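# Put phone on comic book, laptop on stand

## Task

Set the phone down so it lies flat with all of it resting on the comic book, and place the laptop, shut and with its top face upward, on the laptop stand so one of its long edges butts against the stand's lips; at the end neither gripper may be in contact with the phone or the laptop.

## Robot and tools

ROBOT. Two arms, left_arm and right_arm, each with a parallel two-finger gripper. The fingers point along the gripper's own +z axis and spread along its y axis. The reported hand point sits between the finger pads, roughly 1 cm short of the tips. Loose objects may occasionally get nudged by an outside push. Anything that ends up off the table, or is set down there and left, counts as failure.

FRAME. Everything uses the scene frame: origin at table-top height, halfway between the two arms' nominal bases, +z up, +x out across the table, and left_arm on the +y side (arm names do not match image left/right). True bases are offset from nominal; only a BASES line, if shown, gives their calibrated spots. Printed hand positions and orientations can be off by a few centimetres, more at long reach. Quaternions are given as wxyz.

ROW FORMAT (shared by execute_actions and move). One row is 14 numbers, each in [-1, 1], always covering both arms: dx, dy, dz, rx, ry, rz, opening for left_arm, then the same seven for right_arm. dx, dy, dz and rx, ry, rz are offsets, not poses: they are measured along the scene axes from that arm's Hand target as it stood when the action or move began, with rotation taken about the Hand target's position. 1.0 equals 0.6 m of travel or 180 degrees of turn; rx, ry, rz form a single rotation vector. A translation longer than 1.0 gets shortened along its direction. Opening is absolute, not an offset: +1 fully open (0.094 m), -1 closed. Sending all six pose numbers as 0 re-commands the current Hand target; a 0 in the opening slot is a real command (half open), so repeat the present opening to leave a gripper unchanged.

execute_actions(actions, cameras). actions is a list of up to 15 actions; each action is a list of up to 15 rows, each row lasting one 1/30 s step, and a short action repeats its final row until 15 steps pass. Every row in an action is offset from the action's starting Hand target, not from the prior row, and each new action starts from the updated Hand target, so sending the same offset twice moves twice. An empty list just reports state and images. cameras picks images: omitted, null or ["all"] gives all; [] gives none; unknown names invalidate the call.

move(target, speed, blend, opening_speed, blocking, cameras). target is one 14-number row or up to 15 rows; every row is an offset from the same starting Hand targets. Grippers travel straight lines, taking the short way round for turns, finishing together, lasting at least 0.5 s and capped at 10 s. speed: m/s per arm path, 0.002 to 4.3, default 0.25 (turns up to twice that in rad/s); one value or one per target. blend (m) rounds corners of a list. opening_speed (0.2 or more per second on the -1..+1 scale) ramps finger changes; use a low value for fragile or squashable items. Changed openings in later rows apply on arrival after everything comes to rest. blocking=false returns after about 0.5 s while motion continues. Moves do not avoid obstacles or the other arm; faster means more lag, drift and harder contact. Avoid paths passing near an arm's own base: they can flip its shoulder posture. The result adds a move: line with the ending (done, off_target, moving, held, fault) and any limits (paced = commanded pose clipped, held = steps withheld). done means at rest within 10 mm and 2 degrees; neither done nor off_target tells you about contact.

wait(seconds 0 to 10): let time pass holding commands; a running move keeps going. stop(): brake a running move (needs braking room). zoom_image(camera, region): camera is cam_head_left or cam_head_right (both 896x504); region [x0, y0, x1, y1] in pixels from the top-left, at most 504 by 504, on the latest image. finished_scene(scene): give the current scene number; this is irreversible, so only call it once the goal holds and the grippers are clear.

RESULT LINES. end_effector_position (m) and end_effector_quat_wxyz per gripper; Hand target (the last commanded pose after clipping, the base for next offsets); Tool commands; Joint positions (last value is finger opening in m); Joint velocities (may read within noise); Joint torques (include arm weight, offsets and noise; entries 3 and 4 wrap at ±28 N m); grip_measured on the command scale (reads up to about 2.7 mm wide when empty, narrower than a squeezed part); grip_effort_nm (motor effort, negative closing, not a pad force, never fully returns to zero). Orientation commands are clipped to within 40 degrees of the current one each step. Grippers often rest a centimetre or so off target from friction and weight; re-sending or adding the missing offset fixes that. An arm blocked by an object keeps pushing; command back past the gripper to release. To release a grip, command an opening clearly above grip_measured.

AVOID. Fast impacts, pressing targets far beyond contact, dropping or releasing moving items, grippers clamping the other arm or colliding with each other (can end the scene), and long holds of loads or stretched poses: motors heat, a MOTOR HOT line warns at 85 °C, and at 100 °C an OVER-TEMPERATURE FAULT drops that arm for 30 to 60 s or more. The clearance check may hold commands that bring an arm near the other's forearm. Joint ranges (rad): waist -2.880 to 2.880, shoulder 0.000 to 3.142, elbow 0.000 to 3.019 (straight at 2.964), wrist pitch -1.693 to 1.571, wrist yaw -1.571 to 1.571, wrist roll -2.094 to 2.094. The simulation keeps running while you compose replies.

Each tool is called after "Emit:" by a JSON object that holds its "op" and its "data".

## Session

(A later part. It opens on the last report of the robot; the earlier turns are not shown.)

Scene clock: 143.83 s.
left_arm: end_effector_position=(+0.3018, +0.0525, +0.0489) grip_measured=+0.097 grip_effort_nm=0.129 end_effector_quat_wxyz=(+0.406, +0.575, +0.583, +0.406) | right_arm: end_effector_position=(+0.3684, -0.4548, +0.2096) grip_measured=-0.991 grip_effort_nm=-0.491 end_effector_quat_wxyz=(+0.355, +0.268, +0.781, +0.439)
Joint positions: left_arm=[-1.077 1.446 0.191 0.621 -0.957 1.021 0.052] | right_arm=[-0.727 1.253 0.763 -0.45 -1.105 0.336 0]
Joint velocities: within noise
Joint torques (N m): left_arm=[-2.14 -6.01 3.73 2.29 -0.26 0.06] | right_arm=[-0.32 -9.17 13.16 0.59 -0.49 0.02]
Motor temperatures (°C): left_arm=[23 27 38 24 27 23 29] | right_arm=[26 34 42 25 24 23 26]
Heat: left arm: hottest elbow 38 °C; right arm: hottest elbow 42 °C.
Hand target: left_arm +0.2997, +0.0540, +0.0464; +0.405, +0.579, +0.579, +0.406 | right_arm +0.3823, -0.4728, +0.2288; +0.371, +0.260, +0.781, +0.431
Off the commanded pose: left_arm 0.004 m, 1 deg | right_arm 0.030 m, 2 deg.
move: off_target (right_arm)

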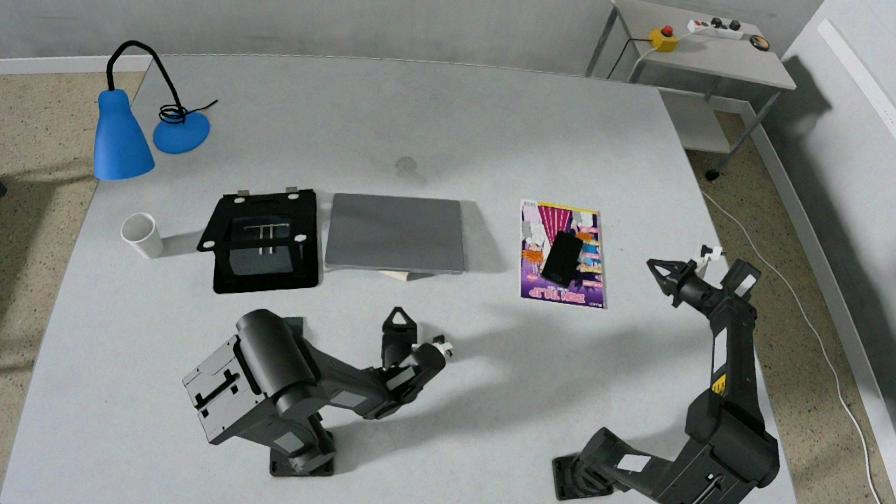

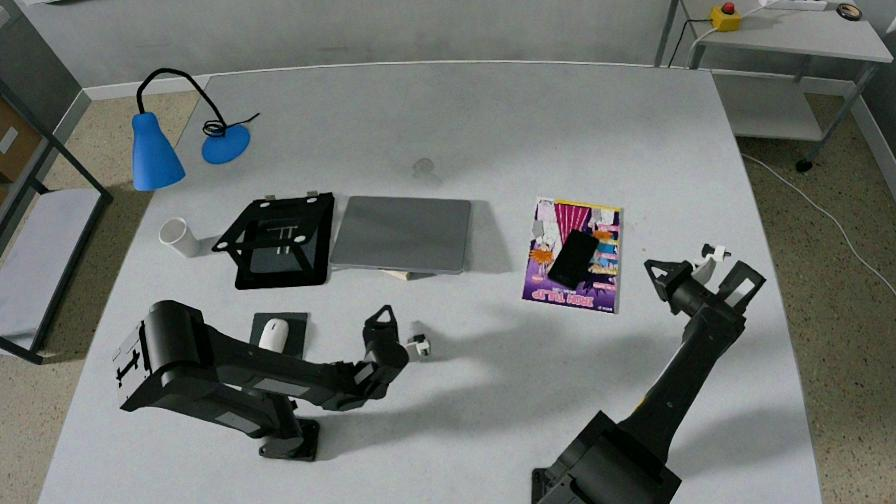

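Emit:
{"op": "move", "data": {"target": [0.275,0.0,-0.005,0,0,0,0.1,0,0,0,0,0,0,-1], "speed": 0.07}}

Emit:
{"op": "zoom_image", "data": {"camera": "cam_head_left", "region": [310, 150, 490, 320]}}

Emit:
{"op": "zoom_image", "data": {"camera": "cam_head_right", "region": [310, 150, 490, 320]}}

Scene clock: 150.27 s.
left_arm: end_effector_position=(+0.4450, +0.0580, +0.0346) grip_measured=+0.098 grip_effort_nm=0.125 end_effector_quat_wxyz=(+0.394, +0.592, +0.579, +0.399) | right_arm: end_effector_position=(+0.3684, -0.4548, +0.2096) grip_measured=-0.991 grip_effort_nm=-0.496 end_effector_quat_wxyz=(+0.355, +0.268, +0.781, +0.439)
Joint positions: left_arm=[-0.653 1.701 0.421 0.824 -0.569 1.328 0.052] | right_arm=[-0.727 1.253 0.763 -0.45 -1.105 0.336 0]
Joint velocities: within noise
Joint torques (N m): left_arm=[-0.15 -9.93 8.49 2.22 -0.05 0.08] | right_arm=[-0.38 -9.11 13.16 0.59 -0.49 0.02]
Motor temperatures (°C): left_arm=[23 27 38 24 27 23 28] | right_arm=[26 34 43 25 24 23 26]
Heat: left arm: hottest elbow 38 °C; right arm: hottest elbow 43 °C.
Hand target: left_arm +0.4646, +0.0540, +0.0434; +0.405, +0.579, +0.579, +0.406 | right_arm +0.3823, -0.4728, +0.2288; +0.371, +0.260, +0.781, +0.431
Off the commanded pose: left_arm 0.022 m, 2 deg | right_arm 0.030 m, 2 deg.
move: off_target (left_arm, right_arm)

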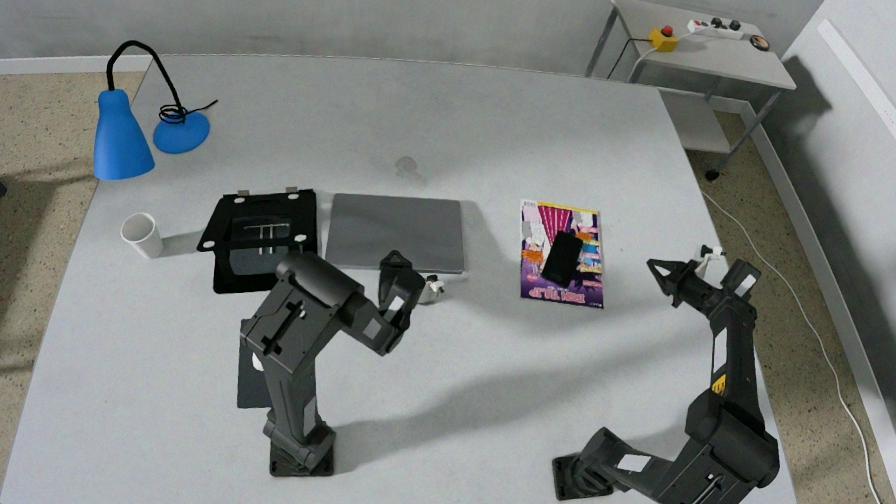

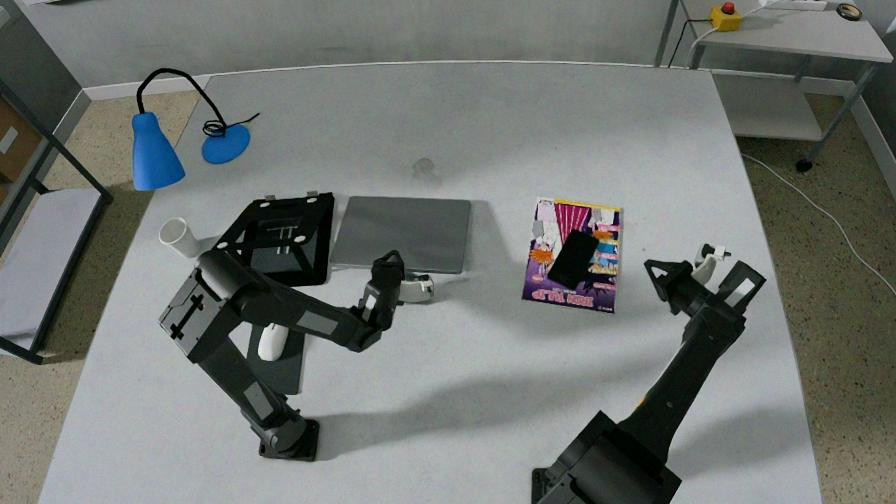

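Scaled by 2.800.

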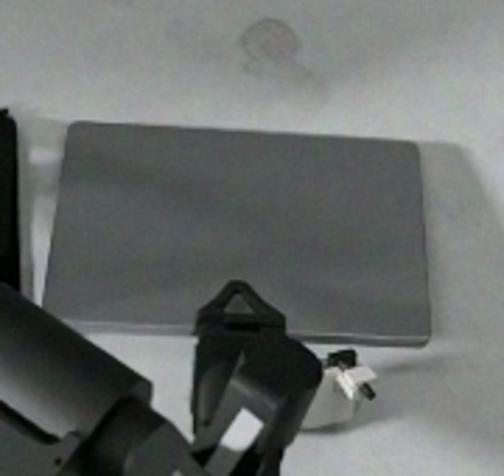

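Scaled by 2.800.

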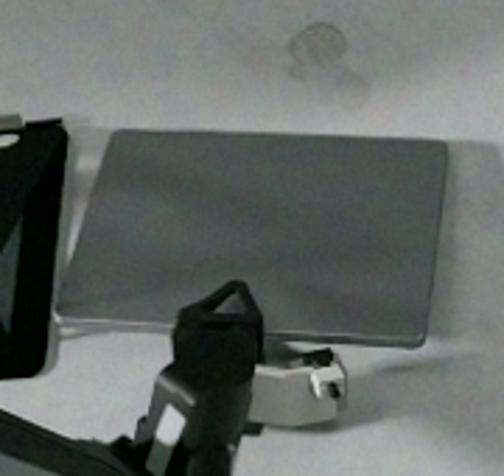

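Emit:
{"op": "move", "data": {"target": [[0,0,0,0,0,0,-1,0,0,0,0,0,0,-1]], "opening_speed": 0.4, "cameras": []}}

Emit:
{"op": "move", "data": {"target": [[-0.02,0,0.06,0,0,0,-1,0,0,0,0,0,0,-1],[-0.07,-0.13,0.09,0,0,0,-1,0,0,0,0,0,0,-1],[-0.133,-0.11,0.695,-0.061,-0.0455,0,-1,-0.1,0,0,0,0,0,-1]], "speed": [0.1,0.12,0.15]}}

Emit:
{"op": "zoom_image", "data": {"camera": "cam_head_left", "region": [180, 130, 500, 350]}}

Scene clock: 162.50 s.
left_arm: end_effector_position=(+0.4466, +0.0573, +0.0374) grip_measured=-0.541 grip_effort_nm=-1.004 end_effector_quat_wxyz=(+0.399, +0.588, +0.578, +0.400) | right_arm: end_effector_position=(+0.3684, -0.4548, +0.2096) grip_measured=-0.991 grip_effort_nm=-0.491 end_effector_quat_wxyz=(+0.355, +0.268, +0.781, +0.439)
Joint positions: left_arm=[-0.652 1.702 0.422 0.838 -0.569 1.331 0.022] | right_arm=[-0.727 1.253 0.763 -0.45 -1.105 0.336 0]
Joint velocities: within noise
Joint torques (N m): left_arm=[0.03 -11.05 8.44 1.55 -0.03 -0.01] | right_arm=[-0.32 -9.11 13.16 0.59 -0.49 0.02]
Motor temperatures (°C): left_arm=[23 27 38 24 27 23 28] | right_arm=[26 33 44 25 24 23 26]
Heat: left arm: hottest elbow 38 °C; right arm: hottest elbow 44 °C.
Hand target: left_arm +0.4647, +0.0540, +0.0435; +0.405, +0.579, +0.579, +0.406 | right_arm +0.3823, -0.4728, +0.2288; +0.371, +0.260, +0.781, +0.431
Off the commanded pose: left_arm 0.019 m, 1 deg | right_arm 0.030 m, 2 deg.
move: off_target (left_arm, right_arm)
No camera images: "cameras" was empty.

Scene clock: 166.97 s.
left_arm: end_effector_position=(+0.3607, +0.0178, +0.3001) grip_measured=-0.634 grip_effort_nm=-1.013 end_effector_quat_wxyz=(+0.360, +0.621, +0.569, +0.401) | right_arm: end_effector_position=(+0.3226, -0.4662, +0.2175) grip_measured=-0.991 grip_effort_nm=-0.491 end_effector_quat_wxyz=(+0.359, +0.264, +0.781, +0.438)
Joint positions: left_arm=[-0.943 0.928 0.778 -0.503 -0.811 1.16 0.017] | right_arm=[-0.848 1.199 0.763 -0.719 -1.169 0.087 0]
Joint velocities: within noise
Joint torques (N m): left_arm=[-2.26 -11.52 -25.44 3.75 -1.8 -0.36] | right_arm=[-0.38 -10.64 9.85 0.29 -0.58 0]
Motor temperatures (°C): left_arm=[23 27 39 24 28 24 28] | right_arm=[26 33 44 25 24 23 26]
Heat: left arm: hottest elbow 39 °C; right arm: hottest elbow 44 °C.
Hand target: left_arm +0.3849, -0.0120, +0.4606; +0.499, +0.507, +0.585, +0.389 | right_arm +0.3223, -0.4729, +0.2287; +0.371, +0.260, +0.781, +0.431
Off the commanded pose: left_arm 0.165 m, 21 deg | right_arm 0.013 m, 2 deg.
move: off_target (left_arm, right_arm)

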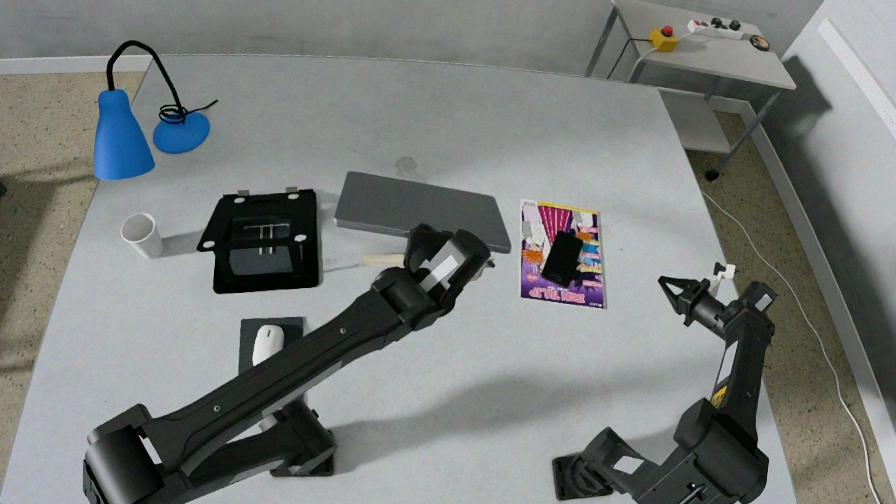

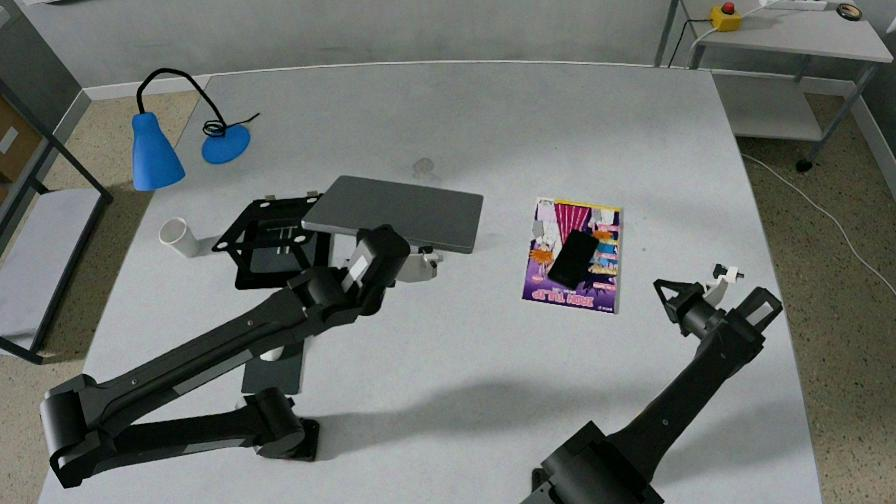

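Scaled by 1.575.

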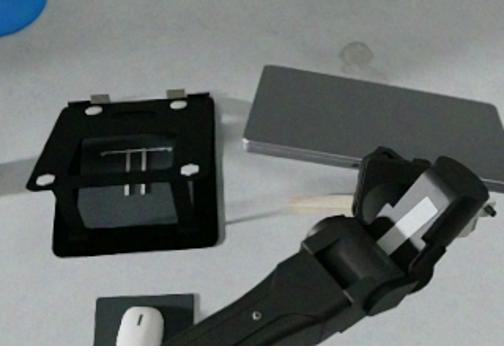

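Emit:
{"op": "move", "data": {"target": [[0.103,0.687,0.03,0.11,-0.007,-0.028,-1,0,0,0,0,0,0,-1]], "speed": 0.17}}

Emit:
{"op": "zoom_image", "data": {"camera": "cam_head_left", "region": [120, 130, 360, 310]}}

Emit:
{"op": "zoom_image", "data": {"camera": "cam_head_right", "region": [120, 130, 360, 310]}}

Scene clock: 178.63 s.
left_arm: end_effector_position=(+0.4043, +0.3778, +0.3068) grip_measured=-0.634 grip_effort_nm=-1.004 end_effector_quat_wxyz=(+0.396, +0.628, +0.586, +0.324) | right_arm: end_effector_position=(+0.3225, -0.4662, +0.2175) grip_measured=-0.991 grip_effort_nm=-0.491 end_effector_quat_wxyz=(+0.359, +0.263, +0.781, +0.438)
Joint positions: left_arm=[0.58 0.878 0.793 -0.55 0.637 1.919 0.017] | right_arm=[-0.848 1.199 0.763 -0.719 -1.169 0.086 0]
Joint velocities: within noise
Joint torques (N m): left_arm=[-0.67 -10.46 -25.2 5.11 1.58 -0.24] | right_arm=[-0.44 -10.7 9.85 0.36 -0.58 0.02]
Motor temperatures (°C): left_arm=[23 27 44 24 30 24 29] | right_arm=[26 34 44 25 24 23 26]
Heat: left arm: hottest elbow 44 °C; right arm: hottest elbow 44 °C.
Hand target: left_arm +0.4467, +0.4003, +0.4786; +0.427, +0.606, +0.481, +0.468 | right_arm +0.3223, -0.4729, +0.2287; +0.371, +0.260, +0.781, +0.431
Off the commanded pose: left_arm 0.178 m, 21 deg | right_arm 0.013 m, 2 deg.
move: off_target (left_arm, right_arm)

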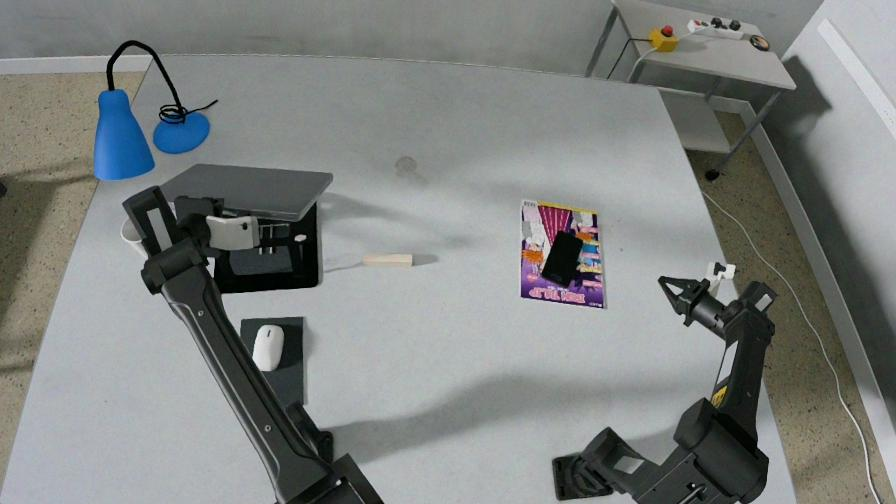

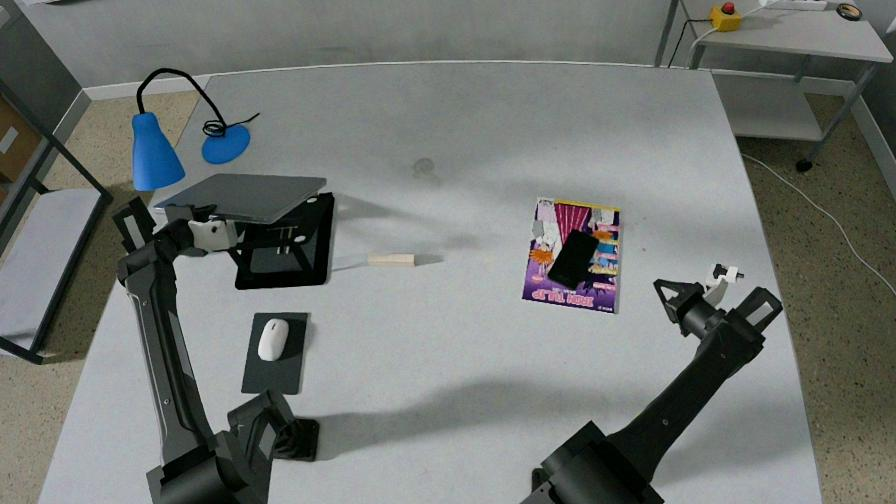

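Scaled by 2.100.

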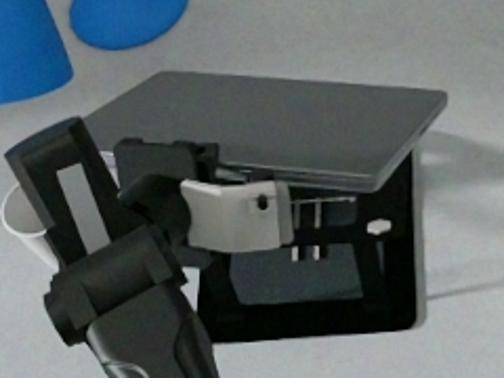

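Scaled by 2.100.

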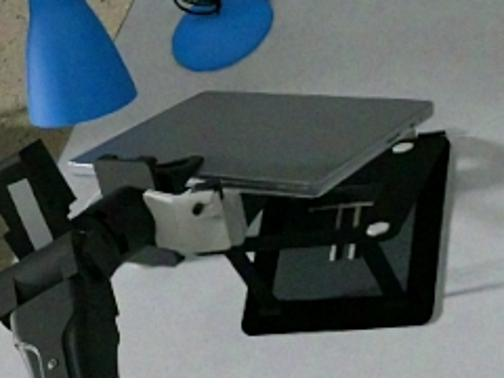

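Emit:
{"op": "move", "data": {"target": [[0.02,0.05,-0.02,0,0,0.036,-1,0,0,0,0,0,0,-1],[0.025,0.05,-0.27,0,0.01,0.036,-1,0,0,0,0,0,0,-1]], "speed": 0.1}}

Emit:
{"op": "zoom_image", "data": {"camera": "cam_head_left", "region": [120, 130, 360, 310]}}

Emit:
{"op": "zoom_image", "data": {"camera": "cam_head_right", "region": [120, 130, 360, 310]}}

Scene clock: 188.87 s.
left_arm: end_effector_position=(+0.4377, +0.4229, +0.2206) grip_measured=-0.634 grip_effort_nm=-1.013 end_effector_quat_wxyz=(+0.361, +0.606, +0.595, +0.384) | right_arm: end_effector_position=(+0.3225, -0.4662, +0.2175) grip_measured=-0.991 grip_effort_nm=-0.491 end_effector_quat_wxyz=(+0.359, +0.263, +0.781, +0.438)
Joint positions: left_arm=[0.583 1.066 0.634 -0.105 0.522 1.899 0.017] | right_arm=[-0.848 1.199 0.763 -0.719 -1.169 0.086 0]
Joint velocities: within noise
Joint torques (N m): left_arm=[-1.79 -13.86 17.06 5.74 1.15 -0.28] | right_arm=[-0.38 -10.58 9.88 0.35 -0.58 0.02]
Motor temperatures (°C): left_arm=[23 27 50 25 30 24 29] | right_arm=[26 34 43 25 24 23 26]
Heat: left arm: hottest elbow 50 °C; right arm: hottest elbow 43 °C.
Hand target: left_arm +0.4618, +0.4302, +0.3167; +0.393, +0.585, +0.521, +0.481 | right_arm +0.3223, -0.4729, +0.2287; +0.371, +0.260, +0.781, +0.431
Off the commanded pose: left_arm 0.099 m, 15 deg | right_arm 0.013 m, 2 deg.
move: off_target (left_arm, right_arm)

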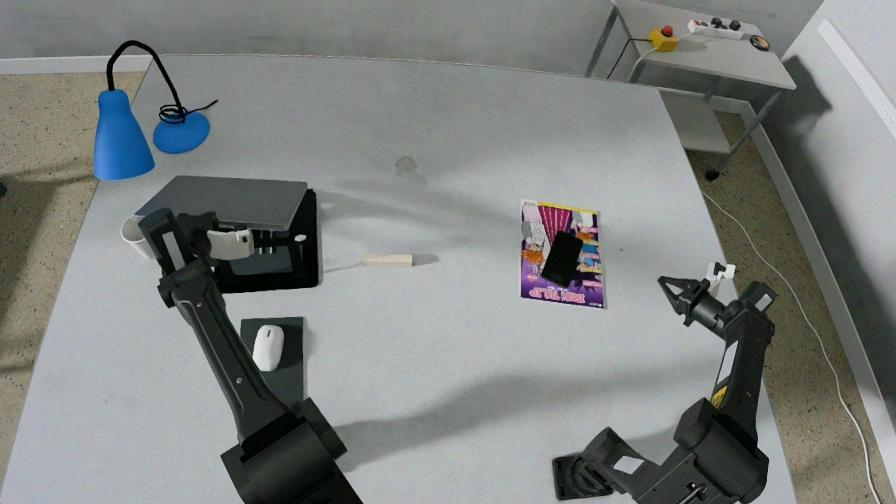

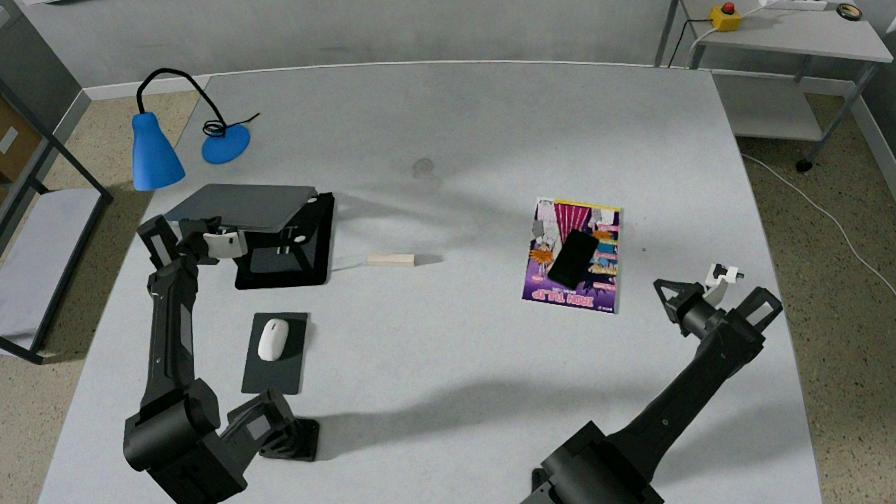

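Scaled by 2.100.

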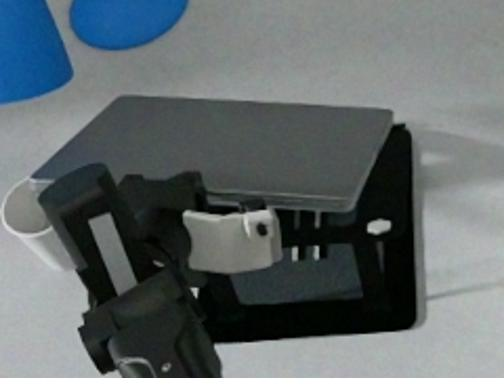

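Scaled by 2.100.

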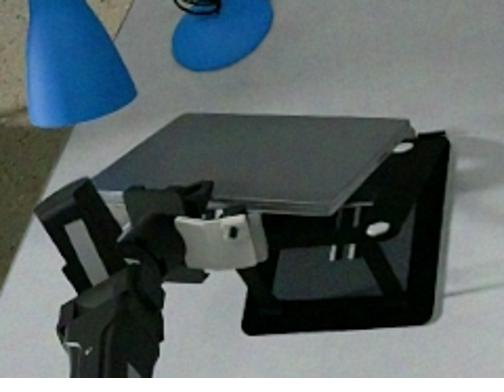

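Emit:
{"op": "move", "data": {"target": [[-0.01,-0.1,-0.03,0,0.01,0.033,-1,0,0,0,0,0,0,-1],[-0.012,-0.1,-0.11,0,0.05,0.033,-1,0,0,0,0,0,0,-1]], "speed": 0.08}}

Emit:
{"op": "zoom_image", "data": {"camera": "cam_head_left", "region": [140, 160, 340, 310]}}

Emit:
{"op": "zoom_image", "data": {"camera": "cam_head_right", "region": [160, 160, 360, 310]}}

Scene clock: 195.93 s.
left_arm: end_effector_position=(+0.4317, +0.3686, +0.1848) grip_measured=-0.634 grip_effort_nm=-1.009 end_effector_quat_wxyz=(+0.295, +0.608, +0.626, +0.388) | right_arm: end_effector_position=(+0.3225, -0.4662, +0.2175) grip_measured=-0.991 grip_effort_nm=-0.491 end_effector_quat_wxyz=(+0.359, +0.263, +0.781, +0.438)
Joint positions: left_arm=[0.358 0.994 0.531 -0.102 0.201 1.818 0.017] | right_arm=[-0.848 1.199 0.763 -0.719 -1.169 0.086 0]
Joint velocities: within noise
Joint torques (N m): left_arm=[-2.37 -10.11 15.73 3.89 0.2 0.02] | right_arm=[-0.32 -10.64 9.85 0.35 -0.58 0.02]
Motor temperatures (°C): left_arm=[22 27 50 25 30 24 29] | right_arm=[26 34 43 25 25 23 26]
Heat: left arm: hottest elbow 50 °C; right arm: hottest elbow 43 °C.
Hand target: left_arm +0.4546, +0.3702, +0.2506; +0.325, +0.593, +0.580, +0.454 | right_arm +0.3223, -0.4729, +0.2287; +0.371, +0.260, +0.781, +0.431
Off the commanded pose: left_arm 0.070 m, 10 deg | right_arm 0.013 m, 2 deg.
move: off_target (left_arm, right_arm)

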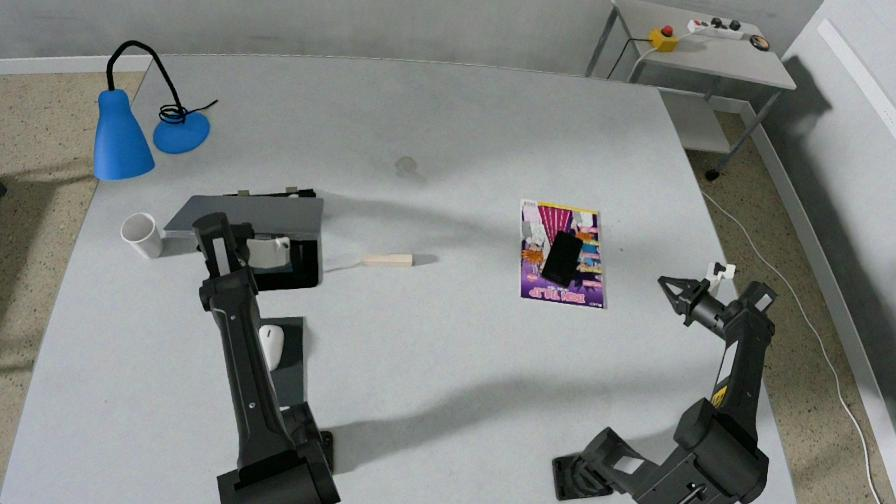

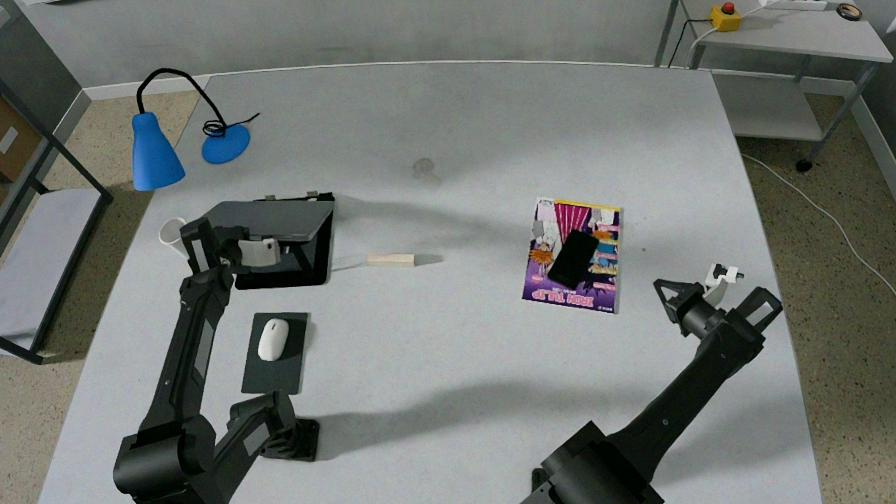

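Scaled by 2.520.

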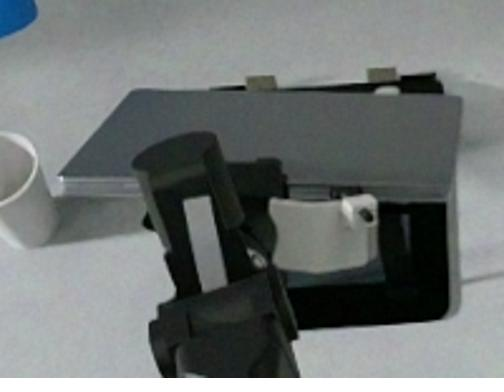

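Scaled by 2.520.

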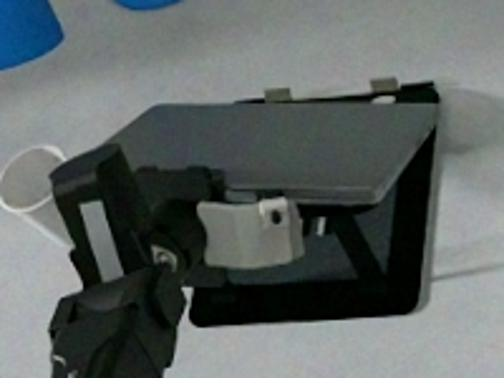

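Emit:
{"op": "move", "data": {"target": [[0.008,-0.025,-0.03,0,0.03,0.028,-1,0,0,0,0,0,0,-1],[0.008,-0.025,-0.08,0,0.055,0.028,-1,0,0,0,0,0,0,-1]], "speed": 0.07}}

Emit:
{"op": "zoom_image", "data": {"camera": "cam_head_left", "region": [140, 160, 340, 310]}}

Emit:
{"op": "zoom_image", "data": {"camera": "cam_head_right", "region": [160, 160, 360, 310]}}

Scene clock: 201.50 s.
left_arm: end_effector_position=(+0.4338, +0.3537, +0.1677) grip_measured=-0.634 grip_effort_nm=-1.009 end_effector_quat_wxyz=(+0.256, +0.583, +0.671, +0.380) | right_arm: end_effector_position=(+0.3225, -0.4662, +0.2175) grip_measured=-0.991 grip_effort_nm=-0.491 end_effector_quat_wxyz=(+0.359, +0.263, +0.781, +0.438)
Joint positions: left_arm=[0.244 1.015 0.531 -0.136 0.009 1.7 0.017] | right_arm=[-0.848 1.199 0.763 -0.719 -1.169 0.086 0]
Joint velocities: within noise
Joint torques (N m): left_arm=[-2.37 -6.42 16.81 1.85 -0.51 0.74] | right_arm=[-0.5 -10.64 9.87 0.36 -0.58 0.02]
Motor temperatures (°C): left_arm=[22 27 50 25 29 24 29] | right_arm=[26 34 43 25 25 23 26]
Heat: left arm: hottest elbow 50 °C; right arm: hottest elbow 43 °C.
Hand target: left_arm +0.4594, +0.3551, +0.2026; +0.254, +0.604, +0.631, +0.415 | right_arm +0.3223, -0.4728, +0.2287; +0.371, +0.260, +0.781, +0.431
Off the commanded pose: left_arm 0.043 m, 6 deg | right_arm 0.013 m, 2 deg.
move: off_target (left_arm, right_arm)

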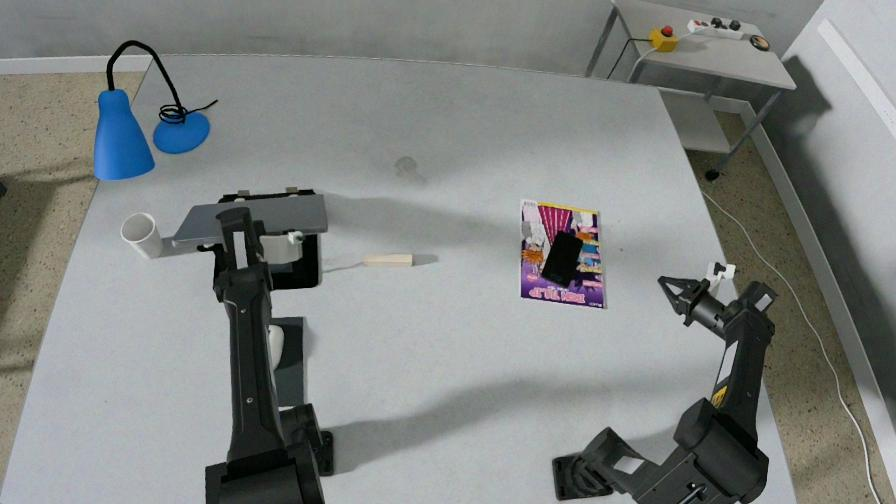

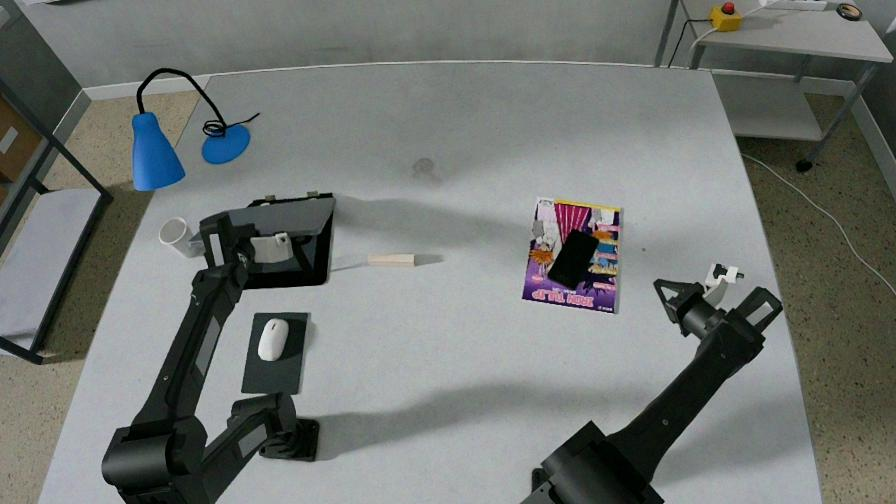

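Scaled by 2.520.

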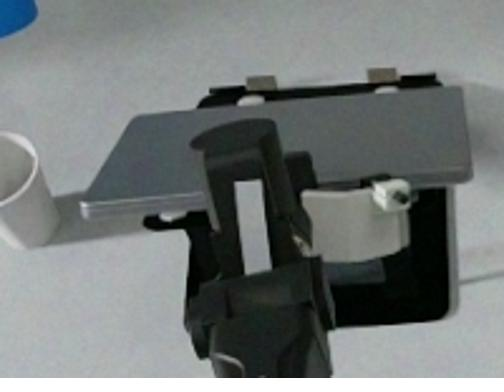

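Scaled by 2.520.

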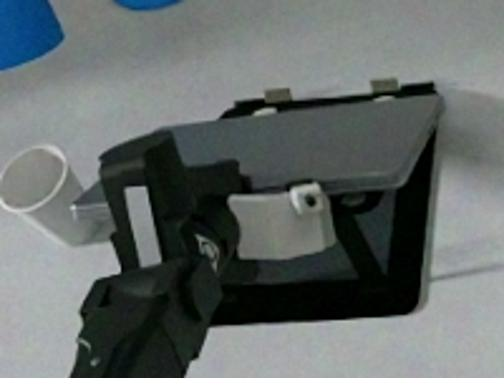

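Emit:
{"op": "move", "data": {"target": [[0.03,0,-0.03,-0.03,0,-0.008,-1,0,0,0,0,0,0,-1]], "speed": 0.05}}

Emit:
{"op": "zoom_image", "data": {"camera": "cam_head_left", "region": [140, 160, 340, 310]}}

Emit:
{"op": "zoom_image", "data": {"camera": "cam_head_right", "region": [160, 160, 360, 310]}}

Scene clock: 207.60 s.
left_arm: end_effector_position=(+0.4550, +0.3507, +0.1552) grip_measured=-0.634 grip_effort_nm=-1.009 end_effector_quat_wxyz=(+0.278, +0.591, +0.667, +0.359) | right_arm: end_effector_position=(+0.3225, -0.4662, +0.2175) grip_measured=-0.991 grip_effort_nm=-0.486 end_effector_quat_wxyz=(+0.359, +0.263, +0.781, +0.438)
Joint positions: left_arm=[0.251 1.109 0.558 -0.079 0.074 1.691 0.017] | right_arm=[-0.848 1.199 0.763 -0.719 -1.169 0.086 0]
Joint velocities: within noise
Joint torques (N m): left_arm=[-0.97 -7.71 16.06 1.55 0.52 0.34] | right_arm=[-0.38 -10.64 9.88 0.34 -0.57 0.02]
Motor temperatures (°C): left_arm=[22 27 49 25 29 24 29] | right_arm=[26 34 43 25 25 23 26]
Heat: left arm: hottest elbow 49 °C; right arm: hottest elbow 43 °C.
Hand target: left_arm +0.4774, +0.3551, +0.1846; +0.287, +0.599, +0.643, +0.381 | right_arm +0.3223, -0.4728, +0.2287; +0.371, +0.260, +0.781, +0.431
Off the commanded pose: left_arm 0.037 m, 4 deg | right_arm 0.013 m, 2 deg.
move: off_target (left_arm, right_arm)

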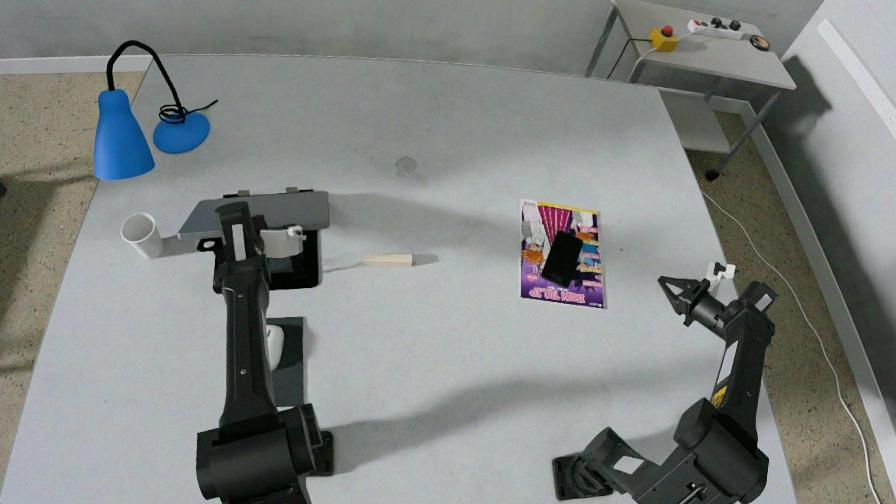

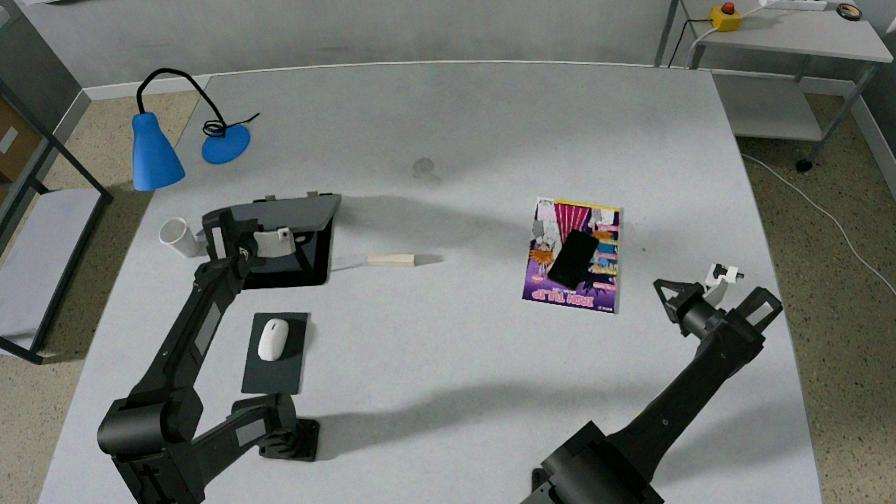

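Scaled by 2.520.

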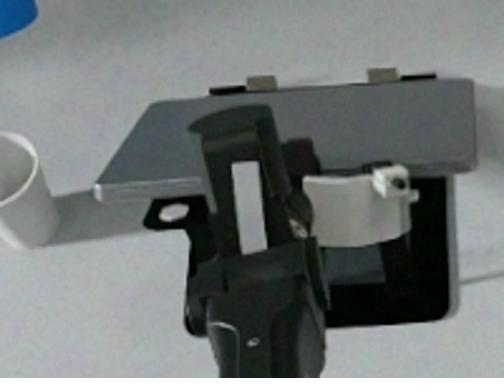

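Scaled by 2.520.

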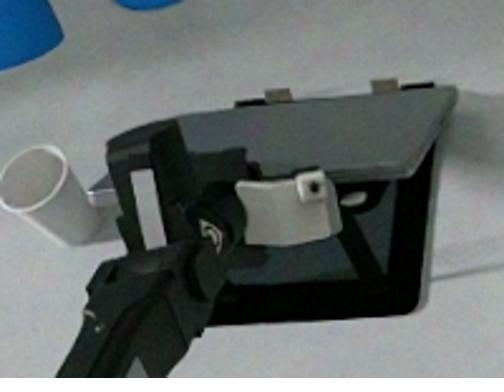

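Emit:
{"op": "move", "data": {"target": [[-0.02,0,-0.04,0,0,0,-1,0,0,0,0,0,0,-1]], "speed": 0.05}}

Emit:
{"op": "zoom_image", "data": {"camera": "cam_head_left", "region": [140, 160, 340, 310]}}

Emit:
{"op": "zoom_image", "data": {"camera": "cam_head_right", "region": [160, 160, 360, 310]}}

Scene clock: 211.07 s.
left_arm: end_effector_position=(+0.4626, +0.3521, +0.1520) grip_measured=-0.634 grip_effort_nm=-1.009 end_effector_quat_wxyz=(+0.287, +0.589, +0.662, +0.363) | right_arm: end_effector_position=(+0.3225, -0.4662, +0.2175) grip_measured=-0.991 grip_effort_nm=-0.486 end_effector_quat_wxyz=(+0.359, +0.263, +0.781, +0.438)
Joint positions: left_arm=[0.254 1.14 0.558 -0.03 0.088 1.691 0.017] | right_arm=[-0.848 1.199 0.763 -0.719 -1.169 0.086 0]
Joint velocities: within noise
Joint torques (N m): left_arm=[-0.32 -8 10.22 2.4 0.3 0.38] | right_arm=[-0.32 -10.7 9.88 0.36 -0.58 0.02]
Motor temperatures (°C): left_arm=[22 27 48 24 29 24 29] | right_arm=[26 34 42 25 25 23 26]
Heat: left arm: hottest elbow 48 °C; right arm: hottest elbow 42 °C.
Hand target: left_arm +0.4654, +0.3551, +0.1605; +0.287, +0.599, +0.643, +0.381 | right_arm +0.3223, -0.4728, +0.2287; +0.371, +0.260, +0.781, +0.431
Off the commanded pose: left_arm 0.010 m, 3 deg | right_arm 0.013 m, 2 deg.
move: off_target (left_arm, right_arm)

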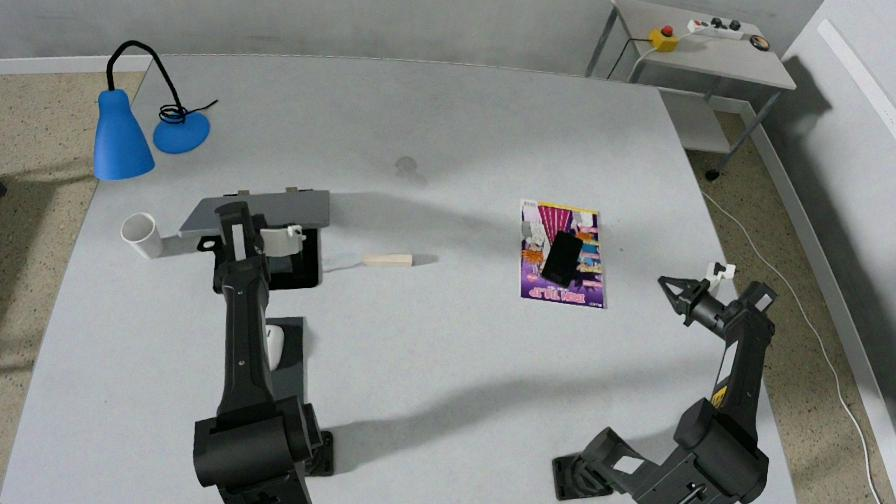

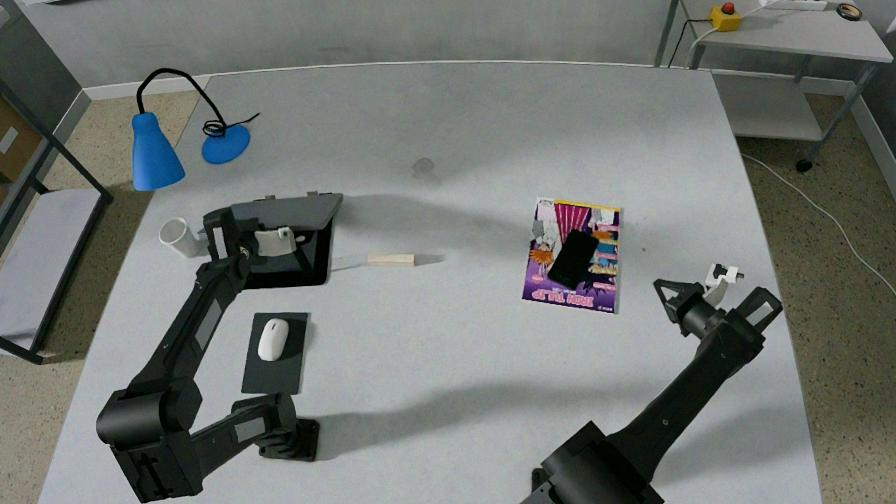

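Scaled by 2.520.

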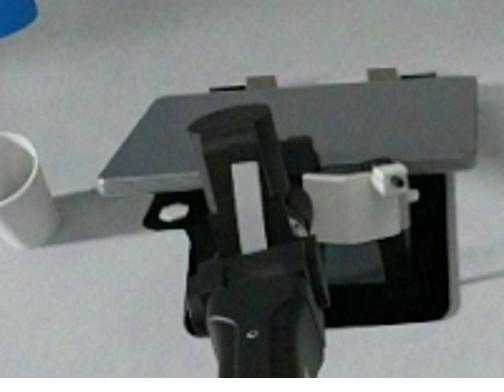

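Scaled by 2.520.

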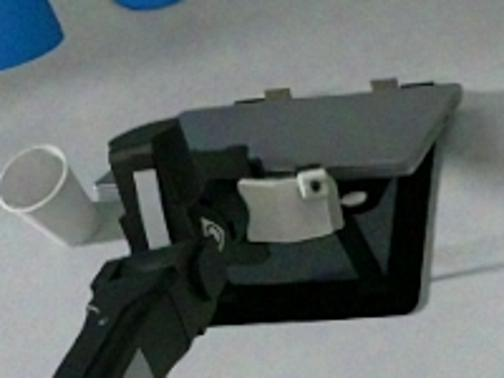

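Emit:
{"op": "move", "data": {"target": [[0,0,-0.035,0,-0.025,0,-1,0,0,0,0,0,0,-1]], "speed": 0.06}}

Emit:
{"op": "zoom_image", "data": {"camera": "cam_head_left", "region": [140, 160, 340, 310]}}

Emit:
{"op": "zoom_image", "data": {"camera": "cam_head_right", "region": [160, 160, 360, 310]}}

Scene clock: 214.90 s.
left_arm: end_effector_position=(+0.4657, +0.3518, +0.1490) grip_measured=-0.636 grip_effort_nm=-1.009 end_effector_quat_wxyz=(+0.317, +0.578, +0.640, +0.396) | right_arm: end_effector_position=(+0.3225, -0.4662, +0.2175) grip_measured=-0.991 grip_effort_nm=-0.486 end_effector_quat_wxyz=(+0.359, +0.263, +0.781, +0.438)
Joint positions: left_arm=[0.261 1.164 0.496 0.158 0.111 1.693 0.017] | right_arm=[-0.848 1.199 0.763 -0.719 -1.169 0.086 0]
Joint velocities: within noise
Joint torques (N m): left_arm=[-0.73 -6.12 7.83 3.54 0.14 0.26] | right_arm=[-0.38 -10.75 9.88 0.34 -0.58 0.02]
Motor temperatures (°C): left_arm=[22 27 48 24 29 24 29] | right_arm=[26 34 42 25 25 23 26]
Heat: left arm: hottest elbow 48 °C; right arm: hottest elbow 42 °C.
Hand target: left_arm +0.4653, +0.3552, +0.1395; +0.312, +0.584, +0.631, +0.404 | right_arm +0.3223, -0.4728, +0.2287; +0.371, +0.260, +0.781, +0.431
Off the commanded pose: left_arm 0.010 m, 2 deg | right_arm 0.013 m, 2 deg.
move: off_target (right_arm)

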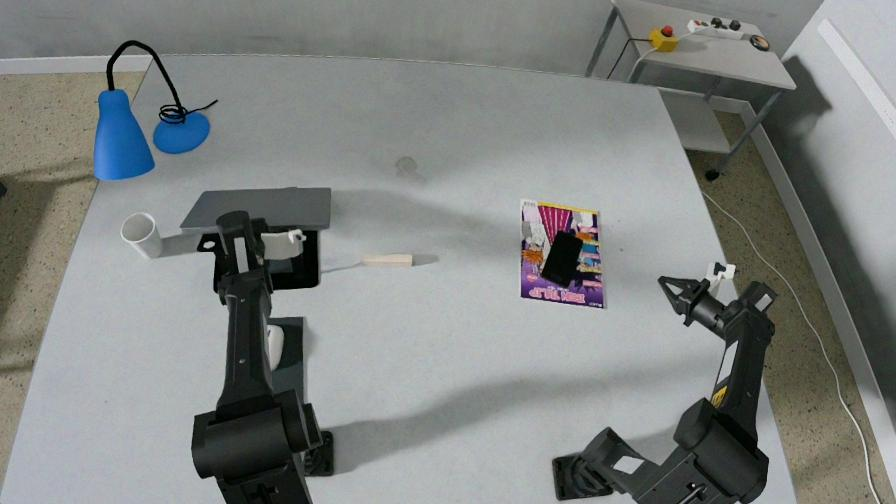

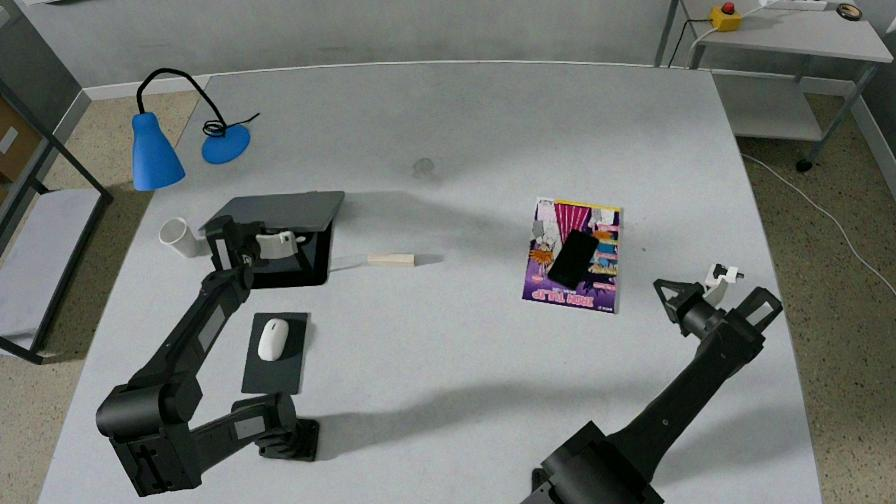

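Scaled by 2.520.

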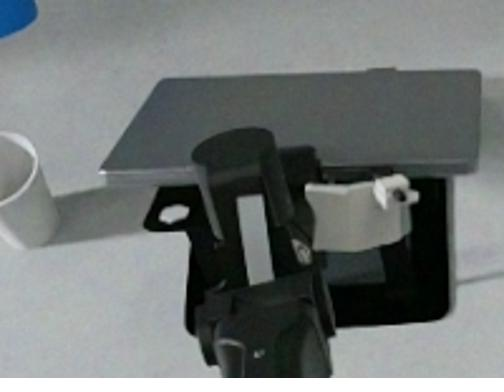

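Scaled by 2.520.

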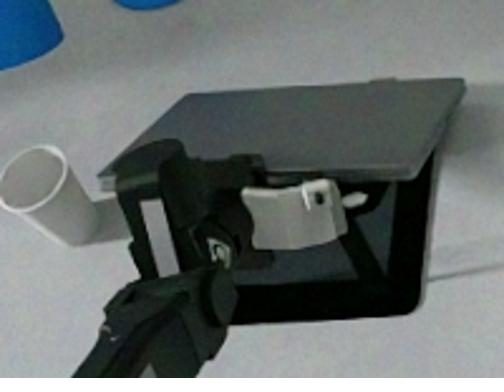

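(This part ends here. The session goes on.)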